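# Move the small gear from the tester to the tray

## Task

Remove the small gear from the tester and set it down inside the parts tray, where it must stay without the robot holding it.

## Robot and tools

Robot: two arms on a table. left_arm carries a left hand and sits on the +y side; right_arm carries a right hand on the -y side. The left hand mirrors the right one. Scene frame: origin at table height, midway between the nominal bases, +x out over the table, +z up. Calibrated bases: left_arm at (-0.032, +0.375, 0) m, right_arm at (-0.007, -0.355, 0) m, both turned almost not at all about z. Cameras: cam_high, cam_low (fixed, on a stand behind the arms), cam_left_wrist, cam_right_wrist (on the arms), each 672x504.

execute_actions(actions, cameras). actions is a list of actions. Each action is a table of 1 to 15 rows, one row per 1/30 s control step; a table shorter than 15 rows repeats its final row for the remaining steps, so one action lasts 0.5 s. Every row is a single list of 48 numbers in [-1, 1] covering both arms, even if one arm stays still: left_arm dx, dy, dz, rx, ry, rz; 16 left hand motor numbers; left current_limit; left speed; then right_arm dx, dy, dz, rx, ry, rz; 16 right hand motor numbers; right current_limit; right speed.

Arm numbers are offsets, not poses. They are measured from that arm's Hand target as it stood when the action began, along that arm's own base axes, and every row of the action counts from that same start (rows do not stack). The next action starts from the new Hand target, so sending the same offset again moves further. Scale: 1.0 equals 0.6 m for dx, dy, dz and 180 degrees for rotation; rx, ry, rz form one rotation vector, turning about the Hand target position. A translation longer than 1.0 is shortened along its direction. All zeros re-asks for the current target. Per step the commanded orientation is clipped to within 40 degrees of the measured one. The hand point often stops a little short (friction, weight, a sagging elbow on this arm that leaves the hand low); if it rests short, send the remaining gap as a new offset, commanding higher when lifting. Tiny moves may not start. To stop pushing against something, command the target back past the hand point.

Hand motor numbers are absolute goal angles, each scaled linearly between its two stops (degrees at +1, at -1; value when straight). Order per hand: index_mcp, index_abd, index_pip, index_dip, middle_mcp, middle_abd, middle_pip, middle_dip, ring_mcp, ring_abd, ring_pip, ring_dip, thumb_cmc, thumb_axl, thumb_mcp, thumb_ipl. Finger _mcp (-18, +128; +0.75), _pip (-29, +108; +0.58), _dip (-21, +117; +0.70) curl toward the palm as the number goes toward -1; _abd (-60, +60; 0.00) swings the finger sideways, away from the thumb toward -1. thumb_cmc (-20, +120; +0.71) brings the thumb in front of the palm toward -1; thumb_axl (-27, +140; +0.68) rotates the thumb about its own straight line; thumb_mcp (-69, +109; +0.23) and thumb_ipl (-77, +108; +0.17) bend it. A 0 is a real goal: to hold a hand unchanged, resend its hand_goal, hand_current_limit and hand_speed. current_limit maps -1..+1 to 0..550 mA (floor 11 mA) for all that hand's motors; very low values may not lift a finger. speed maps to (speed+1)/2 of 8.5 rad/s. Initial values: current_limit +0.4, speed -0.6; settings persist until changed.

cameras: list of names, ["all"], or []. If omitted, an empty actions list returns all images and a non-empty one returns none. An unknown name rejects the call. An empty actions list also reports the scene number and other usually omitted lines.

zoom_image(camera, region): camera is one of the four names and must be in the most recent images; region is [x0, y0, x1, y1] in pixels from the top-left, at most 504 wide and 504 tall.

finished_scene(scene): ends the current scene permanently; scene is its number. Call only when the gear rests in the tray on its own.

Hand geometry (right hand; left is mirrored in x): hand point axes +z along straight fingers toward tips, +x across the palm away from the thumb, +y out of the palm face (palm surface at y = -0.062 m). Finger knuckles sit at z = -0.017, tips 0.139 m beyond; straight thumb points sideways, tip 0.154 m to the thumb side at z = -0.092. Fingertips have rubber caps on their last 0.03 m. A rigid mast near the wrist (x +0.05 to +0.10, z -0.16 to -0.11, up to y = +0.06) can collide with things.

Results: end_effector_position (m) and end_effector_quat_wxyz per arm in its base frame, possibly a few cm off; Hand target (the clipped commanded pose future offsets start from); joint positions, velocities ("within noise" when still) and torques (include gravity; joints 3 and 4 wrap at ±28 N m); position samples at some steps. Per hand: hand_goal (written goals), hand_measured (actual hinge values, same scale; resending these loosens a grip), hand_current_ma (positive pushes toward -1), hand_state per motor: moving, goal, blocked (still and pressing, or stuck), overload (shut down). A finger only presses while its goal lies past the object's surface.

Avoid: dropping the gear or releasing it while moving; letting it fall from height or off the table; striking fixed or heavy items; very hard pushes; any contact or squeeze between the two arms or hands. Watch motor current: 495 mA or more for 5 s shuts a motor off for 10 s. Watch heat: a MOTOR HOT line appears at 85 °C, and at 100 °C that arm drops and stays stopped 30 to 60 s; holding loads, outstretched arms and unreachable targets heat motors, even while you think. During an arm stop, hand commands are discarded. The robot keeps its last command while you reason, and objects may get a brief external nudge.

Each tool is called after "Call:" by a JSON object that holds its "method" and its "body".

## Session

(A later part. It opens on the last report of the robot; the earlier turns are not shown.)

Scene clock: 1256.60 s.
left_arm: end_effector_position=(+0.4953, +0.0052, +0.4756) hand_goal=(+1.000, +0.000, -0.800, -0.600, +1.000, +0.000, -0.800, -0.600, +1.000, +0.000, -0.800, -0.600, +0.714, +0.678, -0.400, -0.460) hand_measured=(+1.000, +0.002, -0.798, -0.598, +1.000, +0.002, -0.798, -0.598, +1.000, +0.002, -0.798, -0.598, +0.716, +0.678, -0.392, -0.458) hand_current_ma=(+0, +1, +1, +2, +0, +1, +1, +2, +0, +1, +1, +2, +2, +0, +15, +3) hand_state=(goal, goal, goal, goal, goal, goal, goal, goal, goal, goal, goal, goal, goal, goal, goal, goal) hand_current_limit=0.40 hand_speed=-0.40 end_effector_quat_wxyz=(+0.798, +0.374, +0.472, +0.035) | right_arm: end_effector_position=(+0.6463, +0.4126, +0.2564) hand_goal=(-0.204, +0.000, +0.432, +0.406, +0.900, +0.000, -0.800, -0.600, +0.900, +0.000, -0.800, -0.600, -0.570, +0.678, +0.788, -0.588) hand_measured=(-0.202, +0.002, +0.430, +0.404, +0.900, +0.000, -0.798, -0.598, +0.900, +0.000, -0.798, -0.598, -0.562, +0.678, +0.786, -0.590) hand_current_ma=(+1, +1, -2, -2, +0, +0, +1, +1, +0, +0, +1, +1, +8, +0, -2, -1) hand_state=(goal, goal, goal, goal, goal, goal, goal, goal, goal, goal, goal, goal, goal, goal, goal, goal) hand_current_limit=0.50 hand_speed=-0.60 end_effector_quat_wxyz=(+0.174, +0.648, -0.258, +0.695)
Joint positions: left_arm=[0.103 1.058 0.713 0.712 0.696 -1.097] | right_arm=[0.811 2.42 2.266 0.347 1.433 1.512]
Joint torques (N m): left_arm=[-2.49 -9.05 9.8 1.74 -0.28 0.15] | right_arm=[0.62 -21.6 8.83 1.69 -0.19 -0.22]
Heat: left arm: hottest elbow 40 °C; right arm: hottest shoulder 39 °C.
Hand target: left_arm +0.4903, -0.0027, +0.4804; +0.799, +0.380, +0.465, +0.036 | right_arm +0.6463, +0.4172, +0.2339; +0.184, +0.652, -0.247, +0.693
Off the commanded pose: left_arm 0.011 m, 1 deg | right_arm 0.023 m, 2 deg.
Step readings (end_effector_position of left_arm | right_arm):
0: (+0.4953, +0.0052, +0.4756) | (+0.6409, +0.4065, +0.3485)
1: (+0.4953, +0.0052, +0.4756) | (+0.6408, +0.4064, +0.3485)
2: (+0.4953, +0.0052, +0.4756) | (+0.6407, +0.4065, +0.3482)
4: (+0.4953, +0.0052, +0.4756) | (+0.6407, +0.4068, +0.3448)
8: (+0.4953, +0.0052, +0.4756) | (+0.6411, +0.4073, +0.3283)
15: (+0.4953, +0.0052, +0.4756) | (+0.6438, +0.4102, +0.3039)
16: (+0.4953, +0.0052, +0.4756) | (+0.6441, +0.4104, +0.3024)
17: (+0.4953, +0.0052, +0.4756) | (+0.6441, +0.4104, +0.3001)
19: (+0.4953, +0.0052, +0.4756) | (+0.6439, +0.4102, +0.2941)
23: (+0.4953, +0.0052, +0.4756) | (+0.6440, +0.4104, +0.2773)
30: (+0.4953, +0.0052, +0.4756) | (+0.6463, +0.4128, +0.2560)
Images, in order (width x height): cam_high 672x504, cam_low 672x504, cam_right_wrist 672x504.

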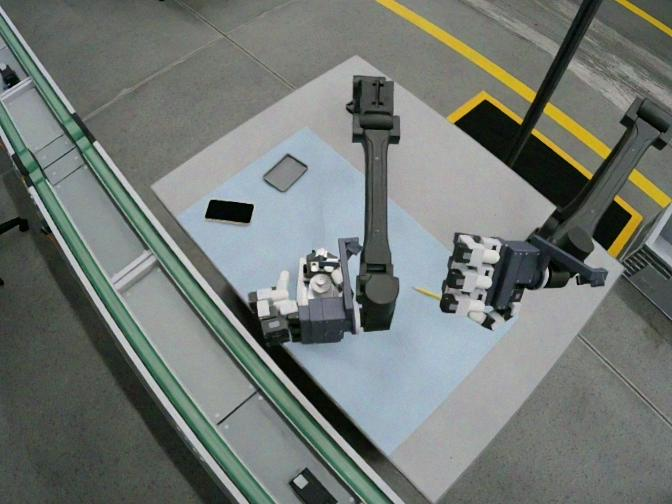

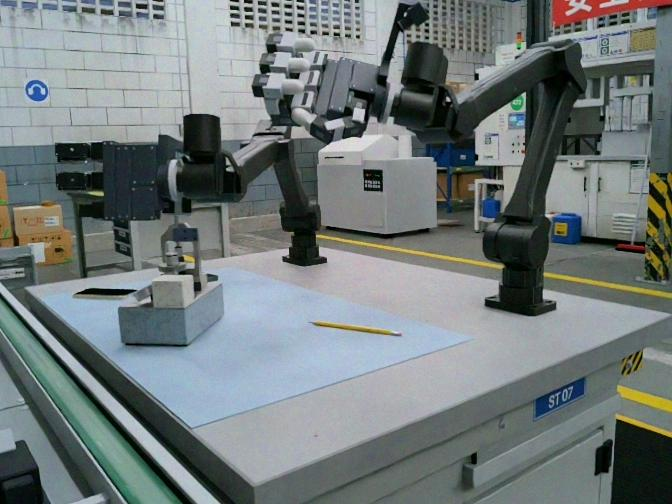

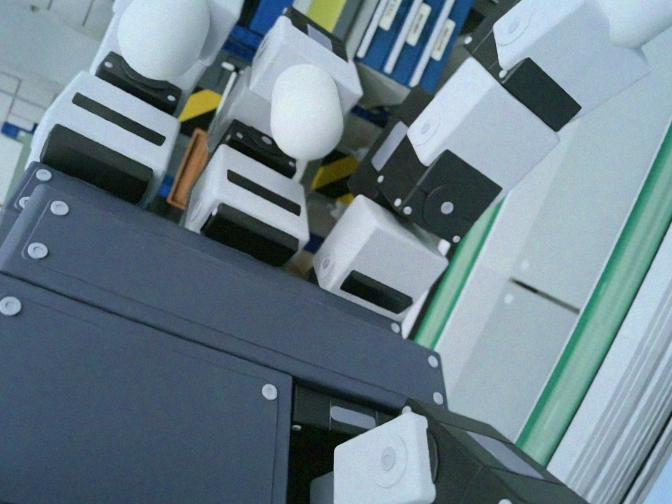

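Call:
{"method": "execute_actions", "body": {"actions": [[[0,0,0,0,0,0,1,0,-0.8,-0.6,1,0,-0.8,-0.6,1,0,-0.8,-0.6,0.714,0.678,-0.40,-0.46,0.4,-0.4, -0.005,0,-0.07,0,0,0,-0.205,0,0.431,0.406,0.9,0,-0.8,-0.6,0.9,0,-0.8,-0.6,-0.571,0.677,0.787,-0.589,0.5,-0.6]]], "cameras": ["cam_high","cam_low","cam_right_wrist"]}}

Call:
{"method": "zoom_image", "body": {"camera": "cam_high", "region": [250, 230, 370, 350]}}

Call:
{"method": "zoom_image", "body": {"camera": "cam_low", "region": [80, 170, 240, 330]}}

Scene clock: 1278.43 s.
left_arm: end_effector_position=(+0.4953, +0.0052, +0.4756) hand_goal=(+1.000, +0.000, -0.800, -0.600, +1.000, +0.000, -0.800, -0.600, +1.000, +0.000, -0.800, -0.600, +0.714, +0.678, -0.400, -0.460) hand_measured=(+1.000, +0.002, -0.798, -0.598, +1.000, +0.002, -0.798, -0.598, +1.000, +0.002, -0.798, -0.598, +0.716, +0.678, -0.392, -0.458) hand_current_ma=(+0, +1, +1, +2, +0, +1, +1, +2, +0, +1, +1, +2, +2, +0, +15, +3) hand_state=(goal, goal, goal, goal, goal, goal, goal, goal, goal, goal, goal, goal, goal, goal, goal, goal) hand_current_limit=0.40 hand_speed=-0.40 end_effector_quat_wxyz=(+0.798, +0.374, +0.472, +0.035) | right_arm: end_effector_position=(+0.6454, +0.4118, +0.2150) hand_goal=(-0.204, +0.000, +0.432, +0.406, +0.900, +0.000, -0.800, -0.600, +0.900, +0.000, -0.800, -0.600, -0.570, +0.678, +0.788, -0.588) hand_measured=(-0.202, +0.002, +0.430, +0.404, +0.900, +0.000, -0.798, -0.598, +0.900, +0.000, -0.798, -0.598, -0.562, +0.678, +0.786, -0.590) hand_current_ma=(+1, +1, -2, -2, +0, +0, +1, +1, +0, +0, +1, +1, +8, +0, -2, -1) hand_state=(goal, goal, goal, goal, goal, goal, goal, goal, goal, goal, goal, goal, goal, goal, goal, goal) hand_current_limit=0.50 hand_speed=-0.60 end_effector_quat_wxyz=(+0.175, +0.647, -0.258, +0.695)
Joint positions: left_arm=[0.103 1.058 0.713 0.712 0.696 -1.097] | right_arm=[0.811 2.45 2.21 0.449 1.434 1.497]
Joint torques (N m): left_arm=[-2.43 -8.94 9.77 1.77 -0.29 0.15] | right_arm=[0.56 -21.07 8.73 1.65 -0.2 -0.28]
Heat: left arm: hottest elbow 40 °C; right arm: hottest shoulder 39 °C.
Hand target: left_arm +0.4903, -0.0027, +0.4804; +0.799, +0.380, +0.465, +0.036 | right_arm +0.6433, +0.4172, +0.1918; +0.184, +0.652, -0.247, +0.693
Off the commanded pose: left_arm 0.011 m, 1 deg | right_arm 0.024 m, 2 deg.
Step readings (end_effector_position of left_arm | right_arm):
0: (+0.4953, +0.0052, +0.4756) | (+0.6463, +0.4126, +0.2564)
1: (+0.4953, +0.0052, +0.4756) | (+0.6463, +0.4126, +0.2563)
2: (+0.4953, +0.0052, +0.4756) | (+0.6461, +0.4124, +0.2549)
4: (+0.4953, +0.0052, +0.4756) | (+0.6456, +0.4119, +0.2501)
8: (+0.4953, +0.0052, +0.4756) | (+0.6443, +0.4107, +0.2333)
15: (+0.4953, +0.0052, +0.4756) | (+0.6455, +0.4119, +0.2146)
Images, in order (width x height): cam_high 672x504, cam_low 672x504, cam_right_wrist 672x504.

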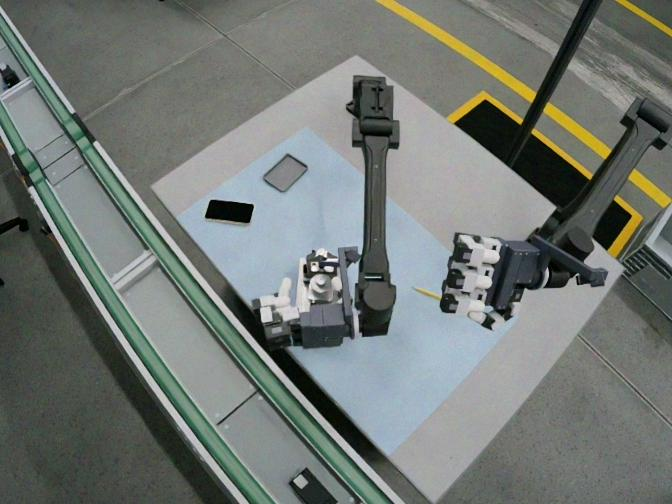

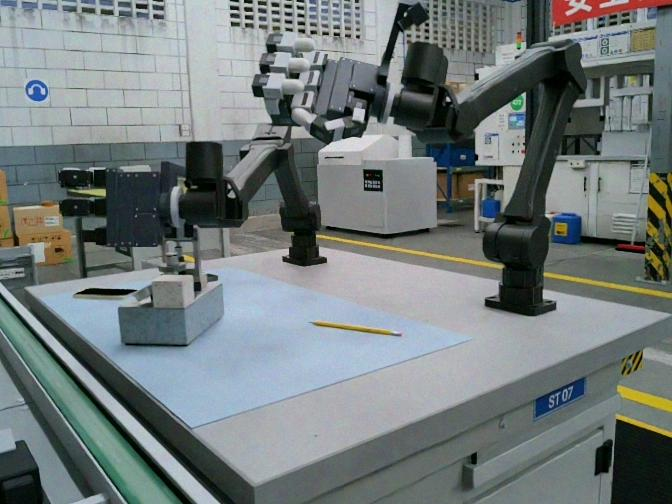

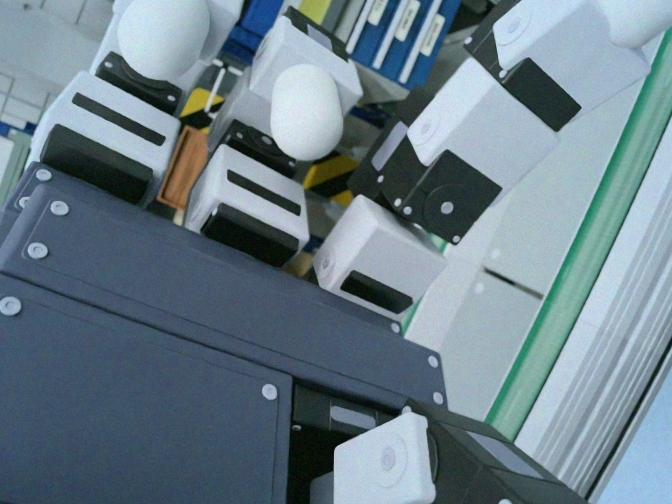

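Scaled by 4.200 from the camera's 672x504 image, which has a finer 960x720 frame.

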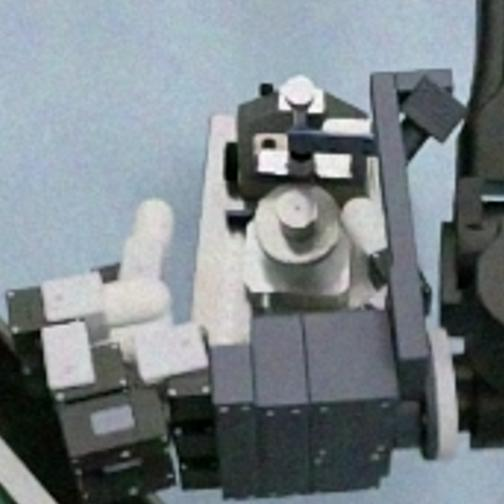

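Scaled by 3.150 from the camera's 672x504 image, which has a finer 960x720 frame.

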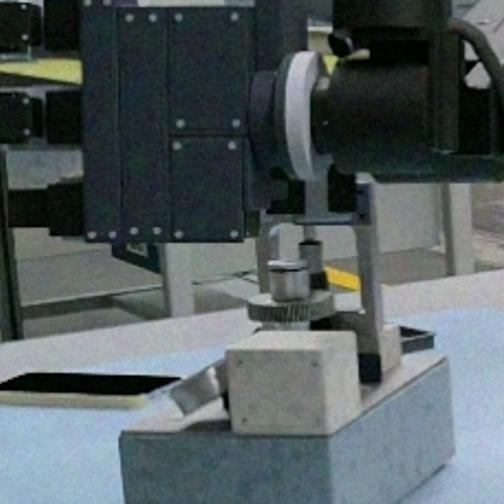

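Call:
{"method": "execute_actions", "body": {"actions": [[[0,0,0,0,0,0,1,0,-0.8,-0.6,1,0,-0.8,-0.6,1,0,-0.8,-0.6,0.714,0.678,-0.40,-0.46,0.4,-0.4, 0,0,-0.055,0,0,0,-0.438,0,0.401,0.406,0.9,0,-0.8,-0.6,0.9,0,-0.8,-0.6,-0.571,0.677,0.70,-0.545,0.5,-0.6]]], "cameras": ["cam_high","cam_low"]}}

Call:
{"method": "zoom_image", "body": {"camera": "cam_high", "region": [250, 230, 370, 350]}}

Call:
{"method": "zoom_image", "body": {"camera": "cam_low", "region": [80, 170, 240, 330]}}

Scene clock: 1299.00 s.
left_arm: end_effector_position=(+0.4953, +0.0052, +0.4756) hand_goal=(+1.000, +0.000, -0.800, -0.600, +1.000, +0.000, -0.800, -0.600, +1.000, +0.000, -0.800, -0.600, +0.714, +0.678, -0.400, -0.460) hand_measured=(+1.000, +0.002, -0.798, -0.598, +1.000, +0.002, -0.798, -0.598, +1.000, +0.002, -0.798, -0.598, +0.716, +0.678, -0.392, -0.458) hand_current_ma=(+0, +1, +1, +2, +0, +1, +1, +2, +0, +1, +1, +2, +2, +0, +15, +3) hand_state=(goal, goal, goal, goal, goal, goal, goal, goal, goal, goal, goal, goal, goal, goal, goal, goal) hand_current_limit=0.40 hand_speed=-0.40 end_effector_quat_wxyz=(+0.798, +0.374, +0.472, +0.035) | right_arm: end_effector_position=(+0.6454, +0.4118, +0.2151) hand_goal=(-0.438, +0.000, +0.402, +0.406, +0.900, +0.000, -0.800, -0.600, +0.900, +0.000, -0.800, -0.600, -0.570, +0.678, +0.700, -0.544) hand_measured=(-0.436, +0.002, +0.404, +0.404, +0.900, +0.000, -0.798, -0.598, +0.900, +0.000, -0.798, -0.598, -0.562, +0.678, +0.702, -0.546) hand_current_ma=(+1, +1, +1, -2, +0, +0, +1, +1, +0, +0, +1, +1, +8, +0, +1, -1) hand_state=(goal, goal, goal, goal, goal, goal, goal, goal, goal, goal, goal, goal, goal, goal, goal, goal) hand_current_limit=0.50 hand_speed=-0.60 end_effector_quat_wxyz=(+0.175, +0.647, -0.258, +0.695)
Joint positions: left_arm=[0.103 1.058 0.713 0.712 0.696 -1.097] | right_arm=[0.811 2.45 2.21 0.449 1.434 1.497]
Joint torques (N m): left_arm=[-2.26 -9.17 9.66 1.73 -0.31 0.15] | right_arm=[0.09 -23 9.4 1.1 -0.29 -0.19]
Heat: left arm: hottest elbow 40 °C; right arm: hottest shoulder 41 °C.
Hand target: left_arm +0.4903, -0.0027, +0.4804; +0.799, +0.380, +0.465, +0.036 | right_arm +0.6454, +0.4118, +0.2151; +0.175, +0.647, -0.258, +0.695 (last step not sent: back at the drive's target)
Off the commanded pose: left_arm 0.011 m, 1 deg | right_arm 0.057 m, 2 deg.
Step readings (end_effector_position of left_arm | right_arm):
0: (+0.4953, +0.0052, +0.4756) | (+0.6454, +0.4118, +0.2151)
1: (+0.4953, +0.0052, +0.4756) | (+0.6454, +0.4118, +0.2151) HELD (not all sent) right_arm
2: (+0.4953, +0.0052, +0.4756) | (+0.6454, +0.4118, +0.2151) HELD (not all sent) right_arm
4: (+0.4953, +0.0052, +0.4756) | (+0.6454, +0.4118, +0.2151) HELD (not all sent) right_arm
8: (+0.4953, +0.0052, +0.4756) | (+0.6454, +0.4118, +0.2151) HELD (not all sent) right_arm
15: (+0.4953, +0.0052, +0.4756) | (+0.6454, +0.4118, +0.2151) HELD (not all sent) right_arm
HELD (not all sent) right_arm: steps 1 to 15.
pose unreachable (right arm): on one or more control steps of this call, first in action 0 (counted from 0), this arm could not follow its commanded pose, so it was not sent that pose on those steps. It may still have moved: this result reports where it is.
cause: moving toward the commanded pose would bring two parts of the arm too close to each other (joints 4 (wrist pitch) to 6 (wrist roll) lie between them).
Images, in order (width x height): cam_high 672x504, cam_low 672x504.

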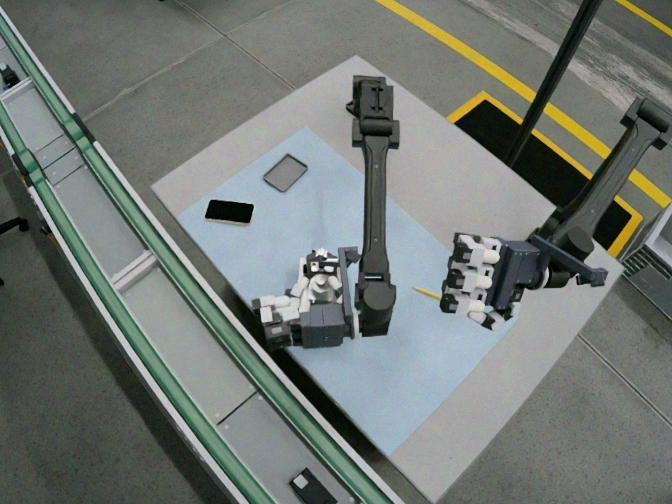

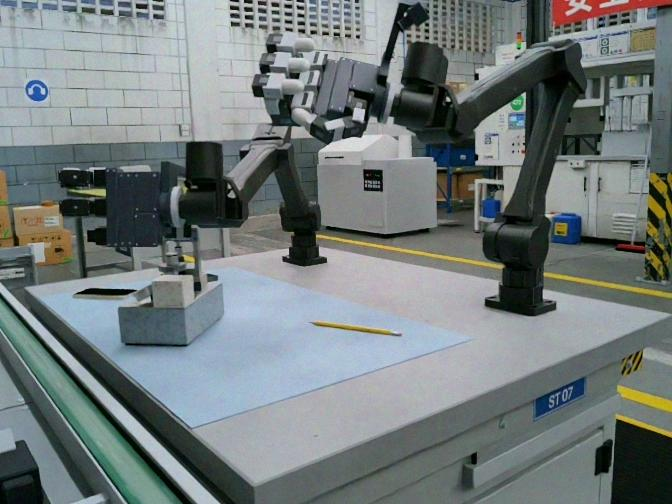

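Scaled by 4.200 from the camera's 672x504 image, which has a finer 960x720 frame.

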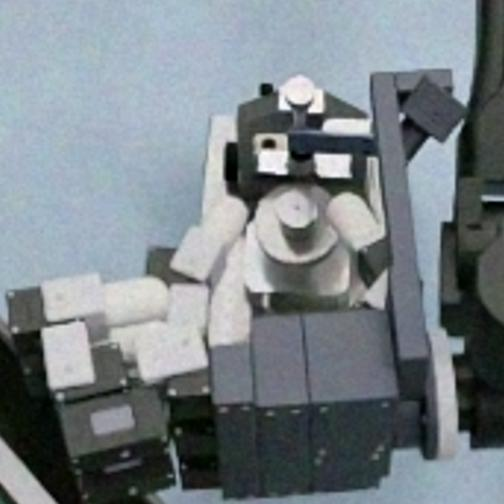

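Scaled by 3.150 from the camera's 672x504 image, which has a finer 960x720 frame.

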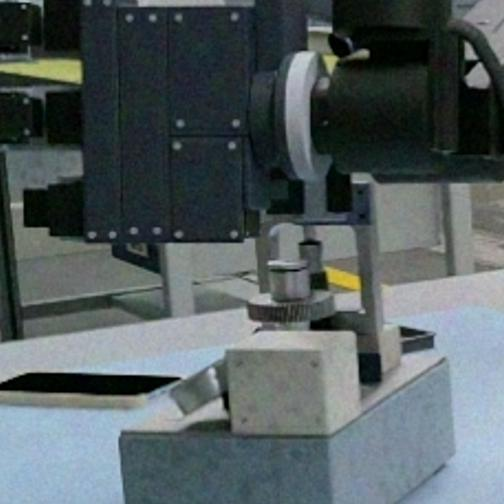

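Call:
{"method": "execute_actions", "body": {"actions": [[[0,0,0,0,0,0,1,0,-0.8,-0.6,1,0,-0.8,-0.6,1,0,-0.8,-0.6,0.714,0.678,-0.40,-0.46,0.4,-0.4, 0,0.042,0.005,-0.0148,-0.0012,0.0586,-0.438,0,0.401,0.406,0.9,0,-0.8,-0.6,0.9,0,-0.8,-0.6,-0.571,0.677,0.70,-0.545,0.5,-0.6]]]}}

Call:
{"method": "execute_actions", "body": {"actions": [[[0,0,0,0,0,0,1,0,-0.8,-0.6,1,0,-0.8,-0.6,1,0,-0.8,-0.6,0.714,0.678,-0.40,-0.46,0.4,-0.4, 0,0,-0.06,0,0,0,-0.438,0,0.401,0.406,0.9,0,-0.8,-0.6,0.9,0,-0.8,-0.6,-0.571,0.677,0.70,-0.545,0.5,-0.6]]], "cameras": ["cam_high","cam_low"]}}

Call:
{"method": "zoom_image", "body": {"camera": "cam_high", "region": [250, 230, 370, 350]}}

Call:
{"method": "zoom_image", "body": {"camera": "cam_low", "region": [80, 170, 240, 330]}}

Scene clock: 1333.30 s.
left_arm: end_effector_position=(+0.4953, +0.0052, +0.4756) hand_goal=(+1.000, +0.000, -0.800, -0.600, +1.000, +0.000, -0.800, -0.600, +1.000, +0.000, -0.800, -0.600, +0.714, +0.678, -0.400, -0.460) hand_measured=(+1.000, +0.002, -0.798, -0.598, +1.000, +0.002, -0.798, -0.598, +1.000, +0.002, -0.798, -0.598, +0.716, +0.678, -0.392, -0.458) hand_current_ma=(+0, +1, +1, +2, +0, +1, +1, +2, +0, +1, +1, +2, +2, +0, +15, +3) hand_state=(goal, goal, goal, goal, goal, goal, goal, goal, goal, goal, goal, goal, goal, goal, goal, goal) hand_current_limit=0.40 hand_speed=-0.40 end_effector_quat_wxyz=(+0.798, +0.374, +0.472, +0.035) | right_arm: end_effector_position=(+0.6500, +0.4325, +0.2219) hand_goal=(-0.438, +0.000, +0.402, +0.406, +0.900, +0.000, -0.800, -0.600, +0.900, +0.000, -0.800, -0.600, -0.570, +0.678, +0.700, -0.544) hand_measured=(-0.438, +0.002, +0.404, +0.404, +0.898, +0.000, -0.798, -0.598, +0.898, +0.000, -0.798, -0.598, -0.562, +0.678, +0.702, -0.546) hand_current_ma=(+0, +1, +1, -2, -1, +0, +1, +1, -1, +0, +1, +1, +8, +0, +1, -1) hand_state=(goal, goal, goal, goal, goal, goal, goal, goal, goal, goal, goal, goal, goal, goal, goal, goal) hand_current_limit=0.50 hand_speed=-0.60 end_effector_quat_wxyz=(+0.127, +0.662, -0.188, +0.714)
Joint positions: left_arm=[0.103 1.058 0.713 0.712 0.696 -1.097] | right_arm=[0.835 2.401 2.12 0.469 1.283 1.491]
Joint torques (N m): left_arm=[-2.55 -9.23 9.7 1.83 -0.28 0.15] | right_arm=[0.79 -23.3 8.31 1.83 -0.37 -0.26]
Heat: left arm: hottest elbow 40 °C; right arm: hottest shoulder 43 °C.
Hand target: left_arm +0.4903, -0.0027, +0.4804; +0.799, +0.380, +0.465, +0.036 | right_arm +0.6454, +0.4369, +0.2180; +0.125, +0.663, -0.182, +0.715
Off the commanded pose: left_arm 0.011 m, 1 deg | right_arm 0.007 m, 1 deg.
Step readings (end_effector_position of left_arm | right_arm):
0: (+0.4953, +0.0052, +0.4756) | (+0.6454, +0.4118, +0.2151)
1: (+0.4953, +0.0052, +0.4756) | (+0.6460, +0.4121, +0.2150)
2: (+0.4953, +0.0052, +0.4756) | (+0.6493, +0.4139, +0.2157)
4: (+0.4953, +0.0052, +0.4756) | (+0.6537, +0.4197, +0.2163)
8: (+0.4953, +0.0052, +0.4756) | (+0.6547, +0.4237, +0.2174)
15: (+0.4953, +0.0052, +0.4756) | (+0.6512, +0.4309, +0.2216)

Scene clock: 1334.10 s.
left_arm: end_effector_position=(+0.4953, +0.0052, +0.4756) hand_goal=(+1.000, +0.000, -0.800, -0.600, +1.000, +0.000, -0.800, -0.600, +1.000, +0.000, -0.800, -0.600, +0.714, +0.678, -0.400, -0.460) hand_measured=(+1.000, +0.002, -0.798, -0.598, +1.000, +0.002, -0.798, -0.598, +1.000, +0.002, -0.798, -0.598, +0.716, +0.678, -0.392, -0.458) hand_current_ma=(+0, +1, +1, +2, +0, +1, +1, +2, +0, +1, +1, +2, +2, +0, +15, +3) hand_state=(goal, goal, goal, goal, goal, goal, goal, goal, goal, goal, goal, goal, goal, goal, goal, goal) hand_current_limit=0.40 hand_speed=-0.40 end_effector_quat_wxyz=(+0.798, +0.374, +0.472, +0.035) | right_arm: end_effector_position=(+0.6480, +0.4303, +0.2115) hand_goal=(-0.438, +0.000, +0.402, +0.406, +0.900, +0.000, -0.800, -0.600, +0.900, +0.000, -0.800, -0.600, -0.570, +0.678, +0.700, -0.544) hand_measured=(-0.438, +0.002, +0.404, +0.404, +0.898, +0.000, -0.798, -0.598, +0.898, +0.000, -0.798, -0.598, -0.562, +0.678, +0.702, -0.546) hand_current_ma=(+0, +1, +1, -2, -1, +0, +1, +1, -1, +0, +1, +1, +8, +0, +1, -1) hand_state=(goal, goal, goal, goal, goal, goal, goal, goal, goal, goal, goal, goal, goal, goal, goal, goal) hand_current_limit=0.50 hand_speed=-0.60 end_effector_quat_wxyz=(+0.116, +0.655, -0.198, +0.720)
Joint positions: left_arm=[0.103 1.058 0.713 0.712 0.696 -1.097] | right_arm=[0.835 2.402 2.09 0.535 1.282 1.49]
Joint torques (N m): left_arm=[-2.37 -9.11 9.62 1.72 -0.29 0.16] | right_arm=[0.73 -20.48 8.16 1.87 -0.42 -0.27]
Heat: left arm: hottest elbow 40 °C; right arm: hottest shoulder 43 °C.
Hand target: left_arm +0.4903, -0.0027, +0.4804; +0.799, +0.380, +0.465, +0.036 | right_arm +0.6454, +0.4369, +0.1821; +0.125, +0.663, -0.182, +0.715
Off the commanded pose: left_arm 0.011 m, 1 deg | right_arm 0.030 m, 2 deg.
Step readings (end_effector_position of left_arm | right_arm):
0: (+0.4953, +0.0052, +0.4756) | (+0.6500, +0.4325, +0.2219)
1: (+0.4953, +0.0052, +0.4756) | (+0.6500, +0.4325, +0.2217)
2: (+0.4953, +0.0052, +0.4756) | (+0.6499, +0.4324, +0.2209)
4: (+0.4953, +0.0052, +0.4756) | (+0.6493, +0.4318, +0.2184)
8: (+0.4953, +0.0052, +0.4756) | (+0.6481, +0.4304, +0.2123)
15: (+0.4953, +0.0052, +0.4756) | (+0.6480, +0.4303, +0.2113)
Images, in order (width x height): cam_high 672x504, cam_low 672x504.

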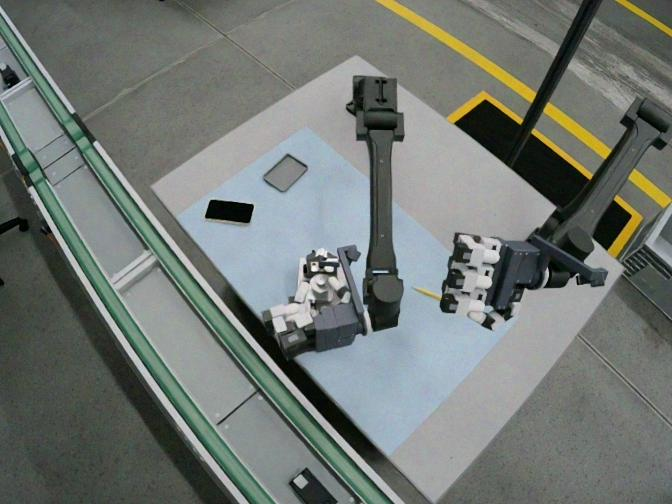

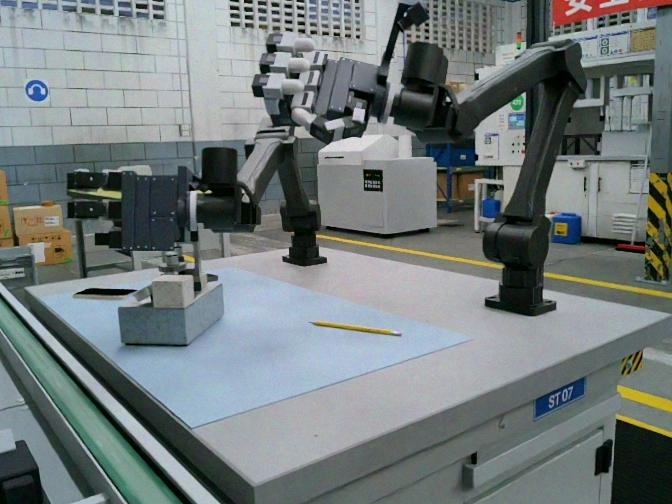

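Scaled by 4.200 from the camera's 672x504 image, which has a finer 960x720 frame.

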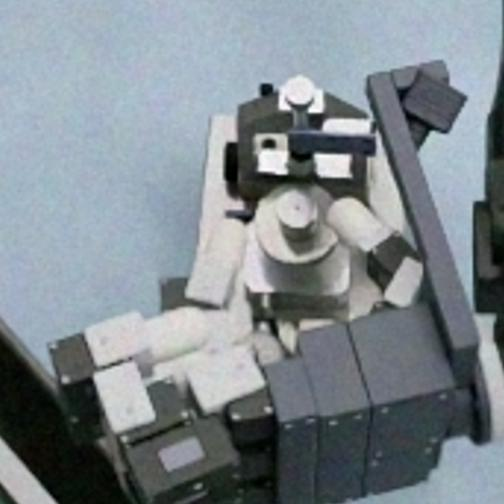

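Scaled by 3.150 from the camera's 672x504 image, which has a finer 960x720 frame.

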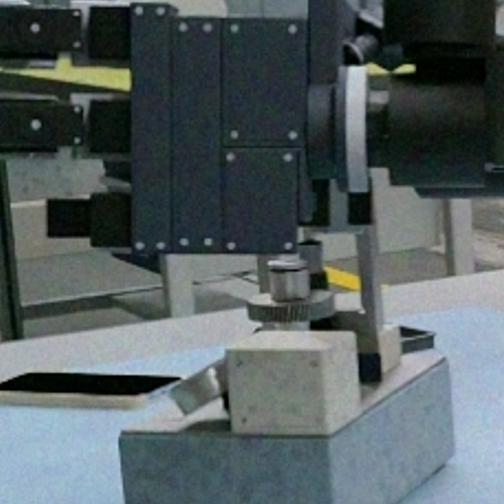

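Call:
{"method": "execute_actions", "body": {"actions": [[[0,0,0,0,0,0,1,0,-0.8,-0.6,1,0,-0.8,-0.6,1,0,-0.8,-0.6,0.714,0.678,-0.40,-0.46,0.4,-0.4, 0,0,-0.05,0,0,0,-0.438,0,0.401,0.406,0.9,0,-0.8,-0.6,0.9,0,-0.8,-0.6,-0.571,0.677,0.70,-0.545,0.5,-0.6]]]}}

Scene clock: 1339.60 s.
left_arm: end_effector_position=(+0.4953, +0.0052, +0.4756) hand_goal=(+1.000, +0.000, -0.800, -0.600, +1.000, +0.000, -0.800, -0.600, +1.000, +0.000, -0.800, -0.600, +0.714, +0.678, -0.400, -0.460) hand_measured=(+1.000, +0.002, -0.798, -0.598, +1.000, +0.002, -0.798, -0.598, +1.000, +0.002, -0.798, -0.598, +0.716, +0.678, -0.392, -0.458) hand_current_ma=(+0, +1, +1, +2, +0, +1, +1, +2, +0, +1, +1, +2, +2, +0, +15, +3) hand_state=(goal, goal, goal, goal, goal, goal, goal, goal, goal, goal, goal, goal, goal, goal, goal, goal) hand_current_limit=0.40 hand_speed=-0.40 end_effector_quat_wxyz=(+0.798, +0.374, +0.472, +0.035) | right_arm: end_effector_position=(+0.6485, +0.4308, +0.1732) hand_goal=(-0.438, +0.000, +0.402, +0.406, +0.900, +0.000, -0.800, -0.600, +0.900, +0.000, -0.800, -0.600, -0.570, +0.678, +0.700, -0.544) hand_measured=(-0.438, +0.002, +0.404, +0.404, +0.898, +0.000, -0.798, -0.598, +0.898, +0.000, -0.798, -0.598, -0.562, +0.678, +0.702, -0.546) hand_current_ma=(+0, +1, +1, -2, -1, +0, +1, +1, -1, +0, +1, +1, +8, +0, +1, -1) hand_state=(goal, goal, goal, goal, goal, goal, goal, goal, goal, goal, goal, goal, goal, goal, goal, goal) hand_current_limit=0.50 hand_speed=-0.60 end_effector_quat_wxyz=(+0.121, +0.658, -0.193, +0.718)
Joint positions: left_arm=[0.103 1.058 0.713 0.712 0.696 -1.097] | right_arm=[0.835 2.447 2.071 0.585 1.282 1.49]
Joint torques (N m): left_arm=[-2.49 -8.88 9.65 1.69 -0.26 0.15] | right_arm=[0.73 -21.01 8.57 1.87 -0.4 -0.22]
Heat: left arm: hottest elbow 40 °C; right arm: hottest shoulder 43 °C.
Hand target: left_arm +0.4903, -0.0027, +0.4804; +0.799, +0.380, +0.465, +0.036 | right_arm +0.6454, +0.4369, +0.1519; +0.125, +0.663, -0.182, +0.715
Off the commanded pose: left_arm 0.011 m, 1 deg | right_arm 0.022 m, 2 deg.
Step readings (end_effector_position of left_arm | right_arm):
0: (+0.4953, +0.0052, +0.4756) | (+0.6480, +0.4303, +0.2115)
1: (+0.4953, +0.0052, +0.4756) | (+0.6480, +0.4303, +0.2113)
2: (+0.4953, +0.0052, +0.4756) | (+0.6480, +0.4303, +0.2109)
4: (+0.4953, +0.0052, +0.4756) | (+0.6476, +0.4299, +0.2083)
8: (+0.4953, +0.0052, +0.4756) | (+0.6475, +0.4297, +0.1969)
15: (+0.4953, +0.0052, +0.4756) | (+0.6483, +0.4306, +0.1759)

Call:
{"method": "execute_actions", "body": {"actions": [[[0,0,0,0,0,0,1,0,-0.8,-0.6,1,0,-0.8,-0.6,1,0,-0.8,-0.6,0.714,0.678,-0.40,-0.46,0.4,-0.4, 0,0,-0.008,0,0,0,-0.438,0,0.401,0.406,0.9,0,-0.8,-0.6,0.9,0,-0.8,-0.6,-0.571,0.677,0.70,-0.545,0.5,-0.6]]], "cameras": ["cam_high","cam_low"]}}

Call:
{"method": "zoom_image", "body": {"camera": "cam_high", "region": [270, 240, 370, 340]}}

Call:
{"method": "zoom_image", "body": {"camera": "cam_low", "region": [100, 200, 230, 330]}}

Scene clock: 1343.27 s.
left_arm: end_effector_position=(+0.4953, +0.0052, +0.4756) hand_goal=(+1.000, +0.000, -0.800, -0.600, +1.000, +0.000, -0.800, -0.600, +1.000, +0.000, -0.800, -0.600, +0.714, +0.678, -0.400, -0.460) hand_measured=(+1.000, +0.002, -0.798, -0.598, +1.000, +0.002, -0.798, -0.598, +1.000, +0.002, -0.798, -0.598, +0.716, +0.678, -0.392, -0.458) hand_current_ma=(+0, +1, +1, +2, +0, +1, +1, +2, +0, +1, +1, +2, +2, +0, +15, +3) hand_state=(goal, goal, goal, goal, goal, goal, goal, goal, goal, goal, goal, goal, goal, goal, goal, goal) hand_current_limit=0.40 hand_speed=-0.40 end_effector_quat_wxyz=(+0.798, +0.374, +0.472, +0.035) | right_arm: end_effector_position=(+0.6485, +0.4308, +0.1736) hand_goal=(-0.438, +0.000, +0.402, +0.406, +0.900, +0.000, -0.800, -0.600, +0.900, +0.000, -0.800, -0.600, -0.570, +0.678, +0.700, -0.544) hand_measured=(-0.438, +0.002, +0.404, +0.404, +0.898, +0.000, -0.798, -0.598, +0.898, +0.000, -0.798, -0.598, -0.562, +0.678, +0.702, -0.546) hand_current_ma=(+0, +1, +1, -2, -1, +0, +1, +1, -1, +0, +1, +1, +8, +0, +1, -1) hand_state=(goal, goal, goal, goal, goal, goal, goal, goal, goal, goal, goal, goal, goal, goal, goal, goal) hand_current_limit=0.50 hand_speed=-0.60 end_effector_quat_wxyz=(+0.118, +0.656, -0.196, +0.719)
Joint positions: left_arm=[0.103 1.058 0.713 0.712 0.696 -1.097] | right_arm=[0.835 2.447 2.071 0.593 1.282 1.49]
Joint torques (N m): left_arm=[-2.49 -9.35 9.68 1.76 -0.27 0.15] | right_arm=[0.79 -20.78 8.51 1.87 -0.39 -0.29]
Heat: left arm: hottest elbow 40 °C; right arm: hottest shoulder 42 °C.
Hand target: left_arm +0.4903, -0.0027, +0.4804; +0.799, +0.380, +0.465, +0.036 | right_arm +0.6454, +0.4369, +0.1471; +0.125, +0.663, -0.182, +0.715
Off the commanded pose: left_arm 0.011 m, 1 deg | right_arm 0.027 m, 2 deg.
Step readings (end_effector_position of left_arm | right_arm):
0: (+0.4953, +0.0052, +0.4756) | (+0.6485, +0.4308, +0.1732)
1: (+0.4953, +0.0052, +0.4756) | (+0.6485, +0.4308, +0.1732)
2: (+0.4953, +0.0052, +0.4756) | (+0.6485, +0.4308, +0.1732)
4: (+0.4953, +0.0052, +0.4756) | (+0.6485, +0.4308, +0.1733)
8: (+0.4953, +0.0052, +0.4756) | (+0.6485, +0.4308, +0.1735)
15: (+0.4953, +0.0052, +0.4756) | (+0.6485, +0.4308, +0.1735)
Images, in order (width x height): cam_high 672x504, cam_low 672x504.

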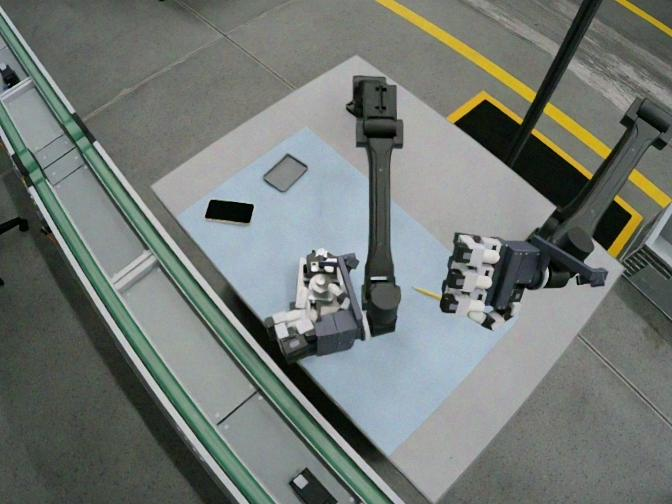

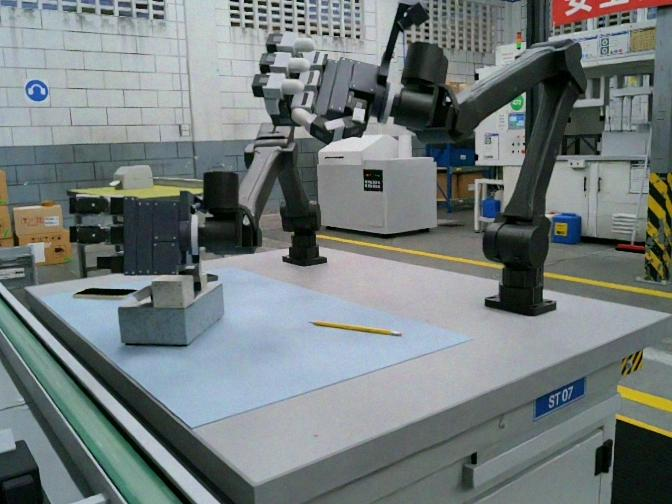

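Scaled by 5.040 from the camera's 672x504 image, which has a finer 960x720 frame.

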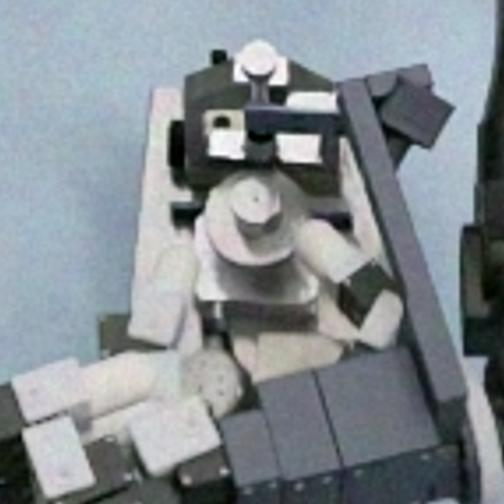

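Scaled by 3.877 from the camera's 672x504 image, which has a finer 960x720 frame.

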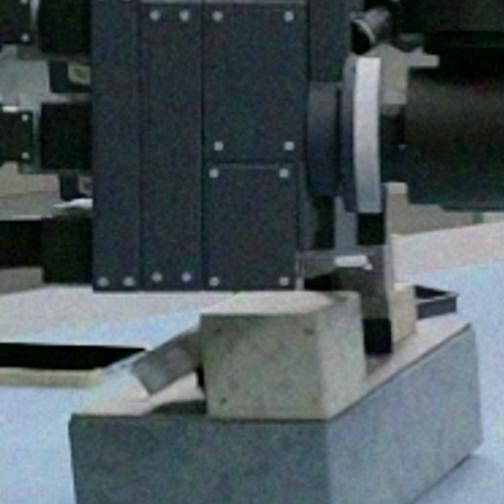

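Call:
{"method": "zoom_image", "body": {"camera": "cam_low", "region": [165, 235, 225, 295]}}

Scaled by 8.400 from the camera's 672x504 image, which has a finer 960x720 frame.

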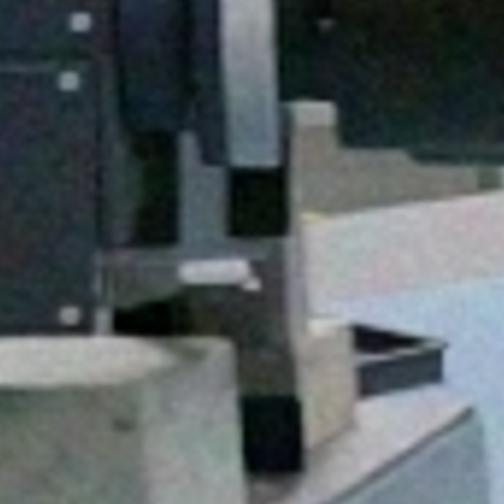

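Call:
{"method": "execute_actions", "body": {"actions": [[[0,0,0,0,0,0,1,0,-0.8,-0.6,1,0,-0.8,-0.6,1,0,-0.8,-0.6,0.714,0.678,-0.40,-0.46,0.4,-0.4, 0,0,-0.015,0,0,0,-0.438,0,0.401,0.406,0.9,0,-0.8,-0.6,0.9,0,-0.8,-0.6,-0.571,0.677,0.70,-0.545,0.5,-0.6]]], "cameras": ["cam_right_wrist","cam_low"]}}

Call:
{"method": "zoom_image", "body": {"camera": "cam_low", "region": [120, 220, 230, 300]}}

Scene clock: 1372.00 s.
left_arm: end_effector_position=(+0.4953, +0.0052, +0.4756) hand_goal=(+1.000, +0.000, -0.800, -0.600, +1.000, +0.000, -0.800, -0.600, +1.000, +0.000, -0.800, -0.600, +0.714, +0.678, -0.400, -0.460) hand_measured=(+1.000, +0.002, -0.798, -0.598, +1.000, +0.002, -0.798, -0.598, +1.000, +0.002, -0.798, -0.598, +0.716, +0.678, -0.392, -0.458) hand_current_ma=(+0, +1, +1, +2, +0, +1, +1, +2, +0, +1, +1, +2, +2, +0, +15, +3) hand_state=(goal, goal, goal, goal, goal, goal, goal, goal, goal, goal, goal, goal, goal, goal, goal, goal) hand_current_limit=0.40 hand_speed=-0.40 end_effector_quat_wxyz=(+0.798, +0.374, +0.472, +0.035) | right_arm: end_effector_position=(+0.6488, +0.4312, +0.1669) hand_goal=(-0.438, +0.000, +0.402, +0.406, +0.900, +0.000, -0.800, -0.600, +0.900, +0.000, -0.800, -0.600, -0.570, +0.678, +0.700, -0.544) hand_measured=(-0.438, +0.002, +0.404, +0.404, +0.898, +0.000, -0.798, -0.598, +0.898, +0.000, -0.798, -0.598, -0.562, +0.678, +0.702, -0.546) hand_current_ma=(+0, +1, +1, -2, -1, +0, +1, +1, -1, +0, +1, +1, +8, +0, +1, -1) hand_state=(goal, goal, goal, goal, goal, goal, goal, goal, goal, goal, goal, goal, goal, goal, goal, goal) hand_current_limit=0.50 hand_speed=-0.60 end_effector_quat_wxyz=(+0.117, +0.656, -0.197, +0.719)
Joint positions: left_arm=[0.103 1.058 0.713 0.712 0.696 -1.097] | right_arm=[0.835 2.457 2.071 0.606 1.282 1.489]
Joint torques (N m): left_arm=[-2.37 -8.88 9.65 1.74 -0.27 0.15] | right_arm=[0.97 -20.66 8.29 1.85 -0.4 -0.29]
Heat: left arm: hottest elbow 40 °C; right arm: hottest shoulder 41 °C.
Hand target: left_arm +0.4903, -0.0027, +0.4804; +0.799, +0.380, +0.465, +0.036 | right_arm +0.6454, +0.4369, +0.1381; +0.125, +0.663, -0.182, +0.715
Off the commanded pose: left_arm 0.011 m, 1 deg | right_arm 0.030 m, 2 deg.
Step readings (end_effector_position of left_arm | right_arm):
0: (+0.4953, +0.0052, +0.4756) | (+0.6485, +0.4308, +0.1736)
1: (+0.4953, +0.0052, +0.4756) | (+0.6485, +0.4308, +0.1736)
2: (+0.4953, +0.0052, +0.4756) | (+0.6485, +0.4308, +0.1736)
4: (+0.4953, +0.0052, +0.4756) | (+0.6485, +0.4308, +0.1735)
8: (+0.4953, +0.0052, +0.4756) | (+0.6486, +0.4310, +0.1718)
15: (+0.4953, +0.0052, +0.4756) | (+0.6488, +0.4311, +0.1677)
Images, in order (width x height): cam_low 672x504, cam_right_wrist 672x504.

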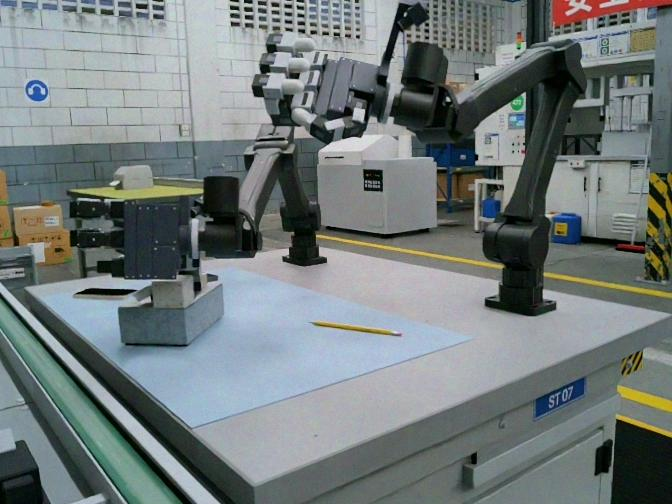

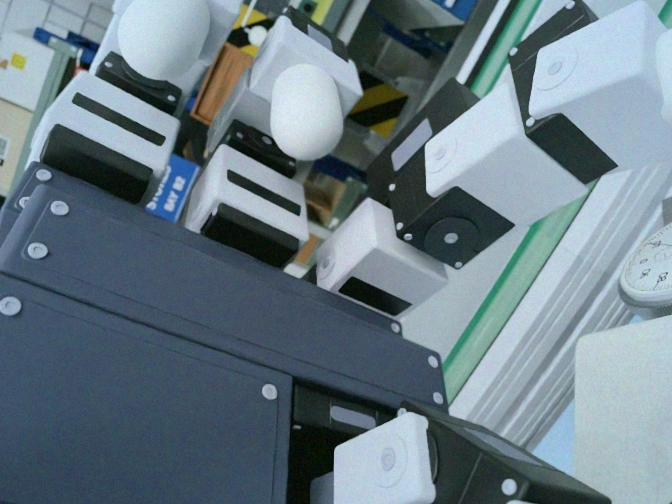

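Scaled by 4.582 from the camera's 672x504 image, which has a finer 960x720 frame.

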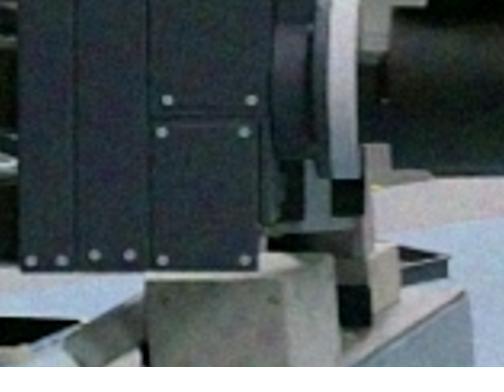

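Call:
{"method": "execute_actions", "body": {"actions": [], "cameras": ["cam_high","cam_low","cam_left_wrist","cam_right_wrist"]}}

Call:
{"method": "zoom_image", "body": {"camera": "cam_low", "region": [220, 180, 460, 360]}}

Call:
{"method": "zoom_image", "body": {"camera": "cam_high", "region": [240, 200, 400, 320]}}

Scene clock: 1394.47 s.
left_arm: end_effector_position=(+0.4953, +0.0052, +0.4756) hand_goal=(+1.000, +0.000, -0.800, -0.600, +1.000, +0.000, -0.800, -0.600, +1.000, +0.000, -0.800, -0.600, +0.714, +0.678, -0.400, -0.460) hand_measured=(+1.000, +0.002, -0.798, -0.598, +1.000, +0.002, -0.798, -0.598, +1.000, +0.002, -0.798, -0.598, +0.716, +0.678, -0.392, -0.458) hand_current_ma=(+0, +1, +1, +2, +0, +1, +1, +2, +0, +1, +1, +2, +2, +0, +15, +3) hand_state=(goal, goal, goal, goal, goal, goal, goal, goal, goal, goal, goal, goal, goal, goal, goal, goal) hand_current_limit=0.40 hand_speed=-0.40 end_effector_quat_wxyz=(+0.798, +0.374, +0.472, +0.035) | right_arm: end_effector_position=(+0.6488, +0.4312, +0.1669) hand_goal=(-0.438, +0.000, +0.402, +0.406, +0.900, +0.000, -0.800, -0.600, +0.900, +0.000, -0.800, -0.600, -0.570, +0.678, +0.700, -0.544) hand_measured=(-0.438, +0.002, +0.404, +0.404, +0.898, +0.000, -0.798, -0.598, +0.898, +0.000, -0.798, -0.598, -0.562, +0.678, +0.702, -0.546) hand_current_ma=(+0, +1, +1, -2, -1, +0, +1, +1, -1, +0, +1, +1, +8, +0, +1, -1) hand_state=(goal, goal, goal, goal, goal, goal, goal, goal, goal, goal, goal, goal, goal, goal, goal, goal) hand_current_limit=0.50 hand_speed=-0.60 end_effector_quat_wxyz=(+0.117, +0.656, -0.197, +0.719)
Joint positions: left_arm=[0.103 1.058 0.713 0.712 0.696 -1.097] | right_arm=[0.835 2.457 2.071 0.607 1.282 1.489]
Joint velocities: within noise
Joint torques (N m): left_arm=[-2.26 -9.11 9.68 1.76 -0.26 0.16] | right_arm=[0.73 -20.78 8.24 1.81 -0.4 -0.26]
Heat: left arm: hottest elbow 40 °C; right arm: hottest shoulder 40 °C.
Hand target: left_arm +0.4903, -0.0027, +0.4804; +0.799, +0.380, +0.465, +0.036 | right_arm +0.6454, +0.4369, +0.1381; +0.125, +0.663, -0.182, +0.715
Off the commanded pose: left_arm 0.011 m, 1 deg | right_arm 0.030 m, 2 deg.

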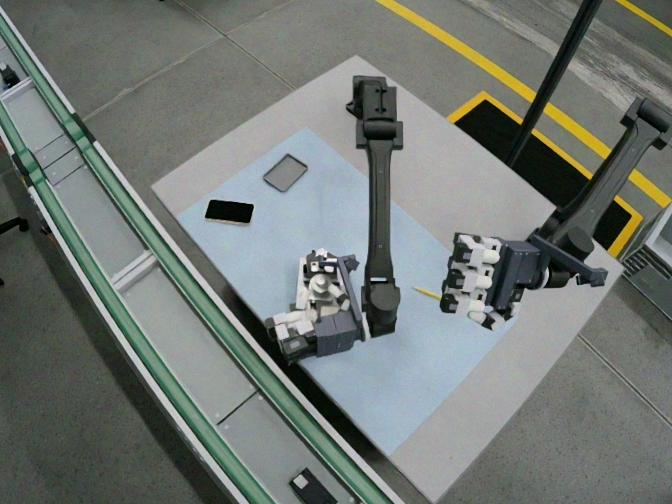

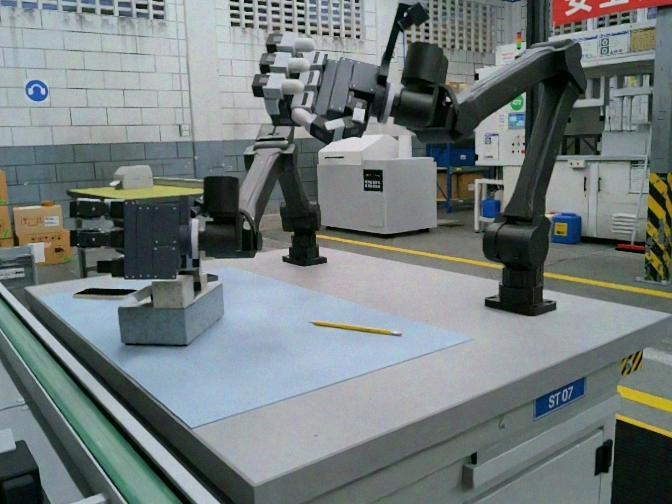

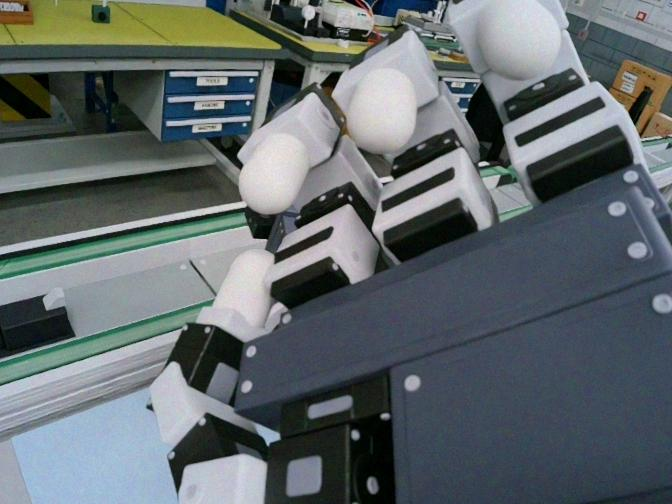

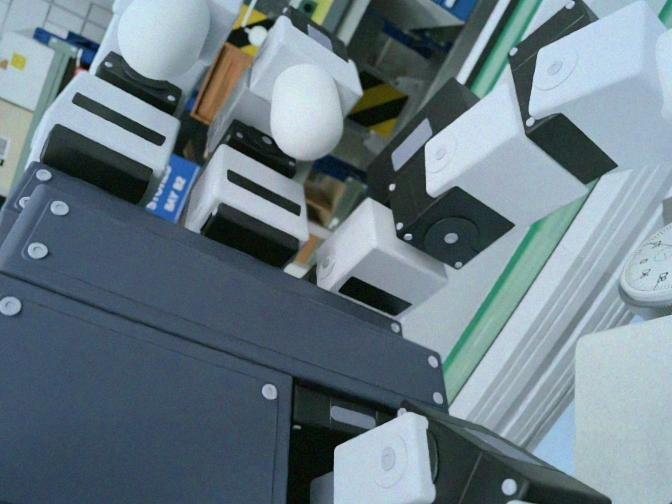

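Scaled by 2.100 from the camera's 672x504 image, which has a finer 960x720 frame.

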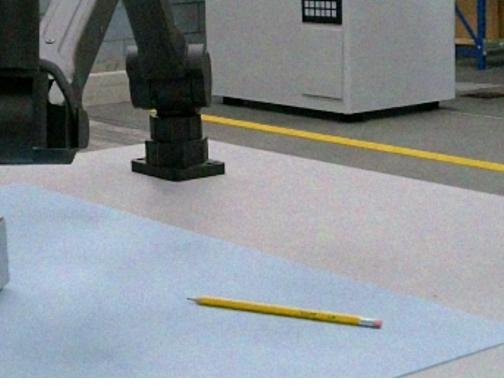

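Scaled by 3.150 from the camera's 672x504 image, which has a finer 960x720 frame.

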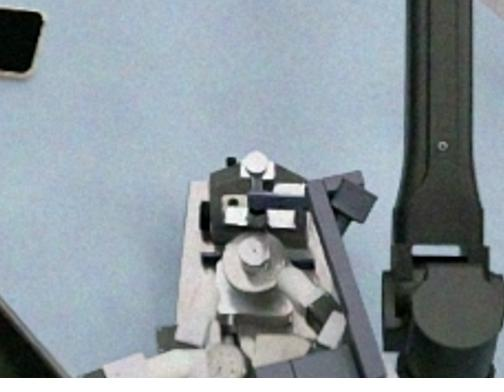

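Call:
{"method": "zoom_image", "body": {"camera": "cam_low", "region": [60, 190, 240, 350]}}

Call:
{"method": "zoom_image", "body": {"camera": "cam_high", "region": [270, 240, 370, 340]}}

Call:
{"method": "zoom_image", "body": {"camera": "cam_right_wrist", "region": [400, 150, 672, 504]}}

Scaled by 2.800 from the camera's 672x504 image, which has a finer 960x720 frame.

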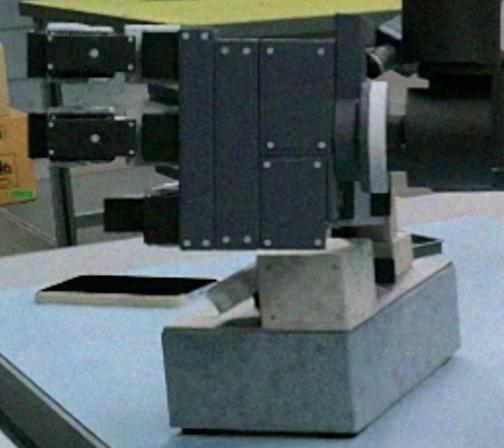

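Scaled by 5.040 from the camera's 672x504 image, which has a finer 960x720 frame.

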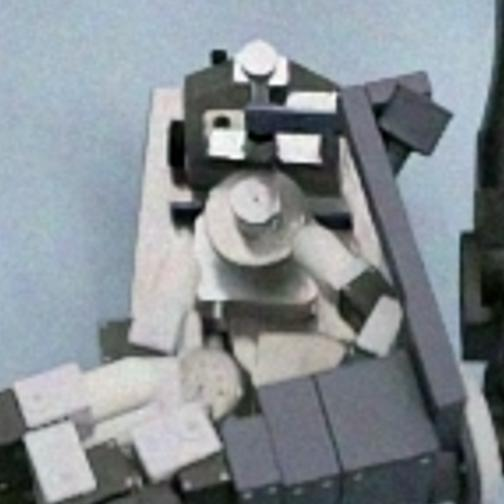

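Scaled by 1.424 from the camera's 672x504 image, which has a finer 960x720 frame.

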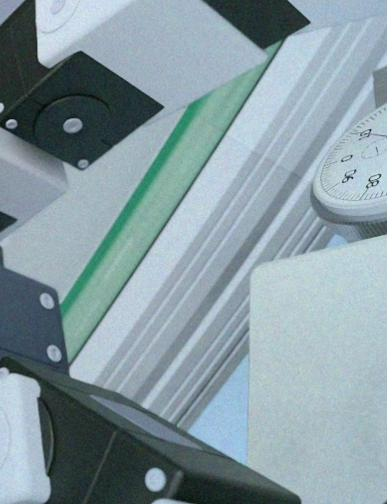

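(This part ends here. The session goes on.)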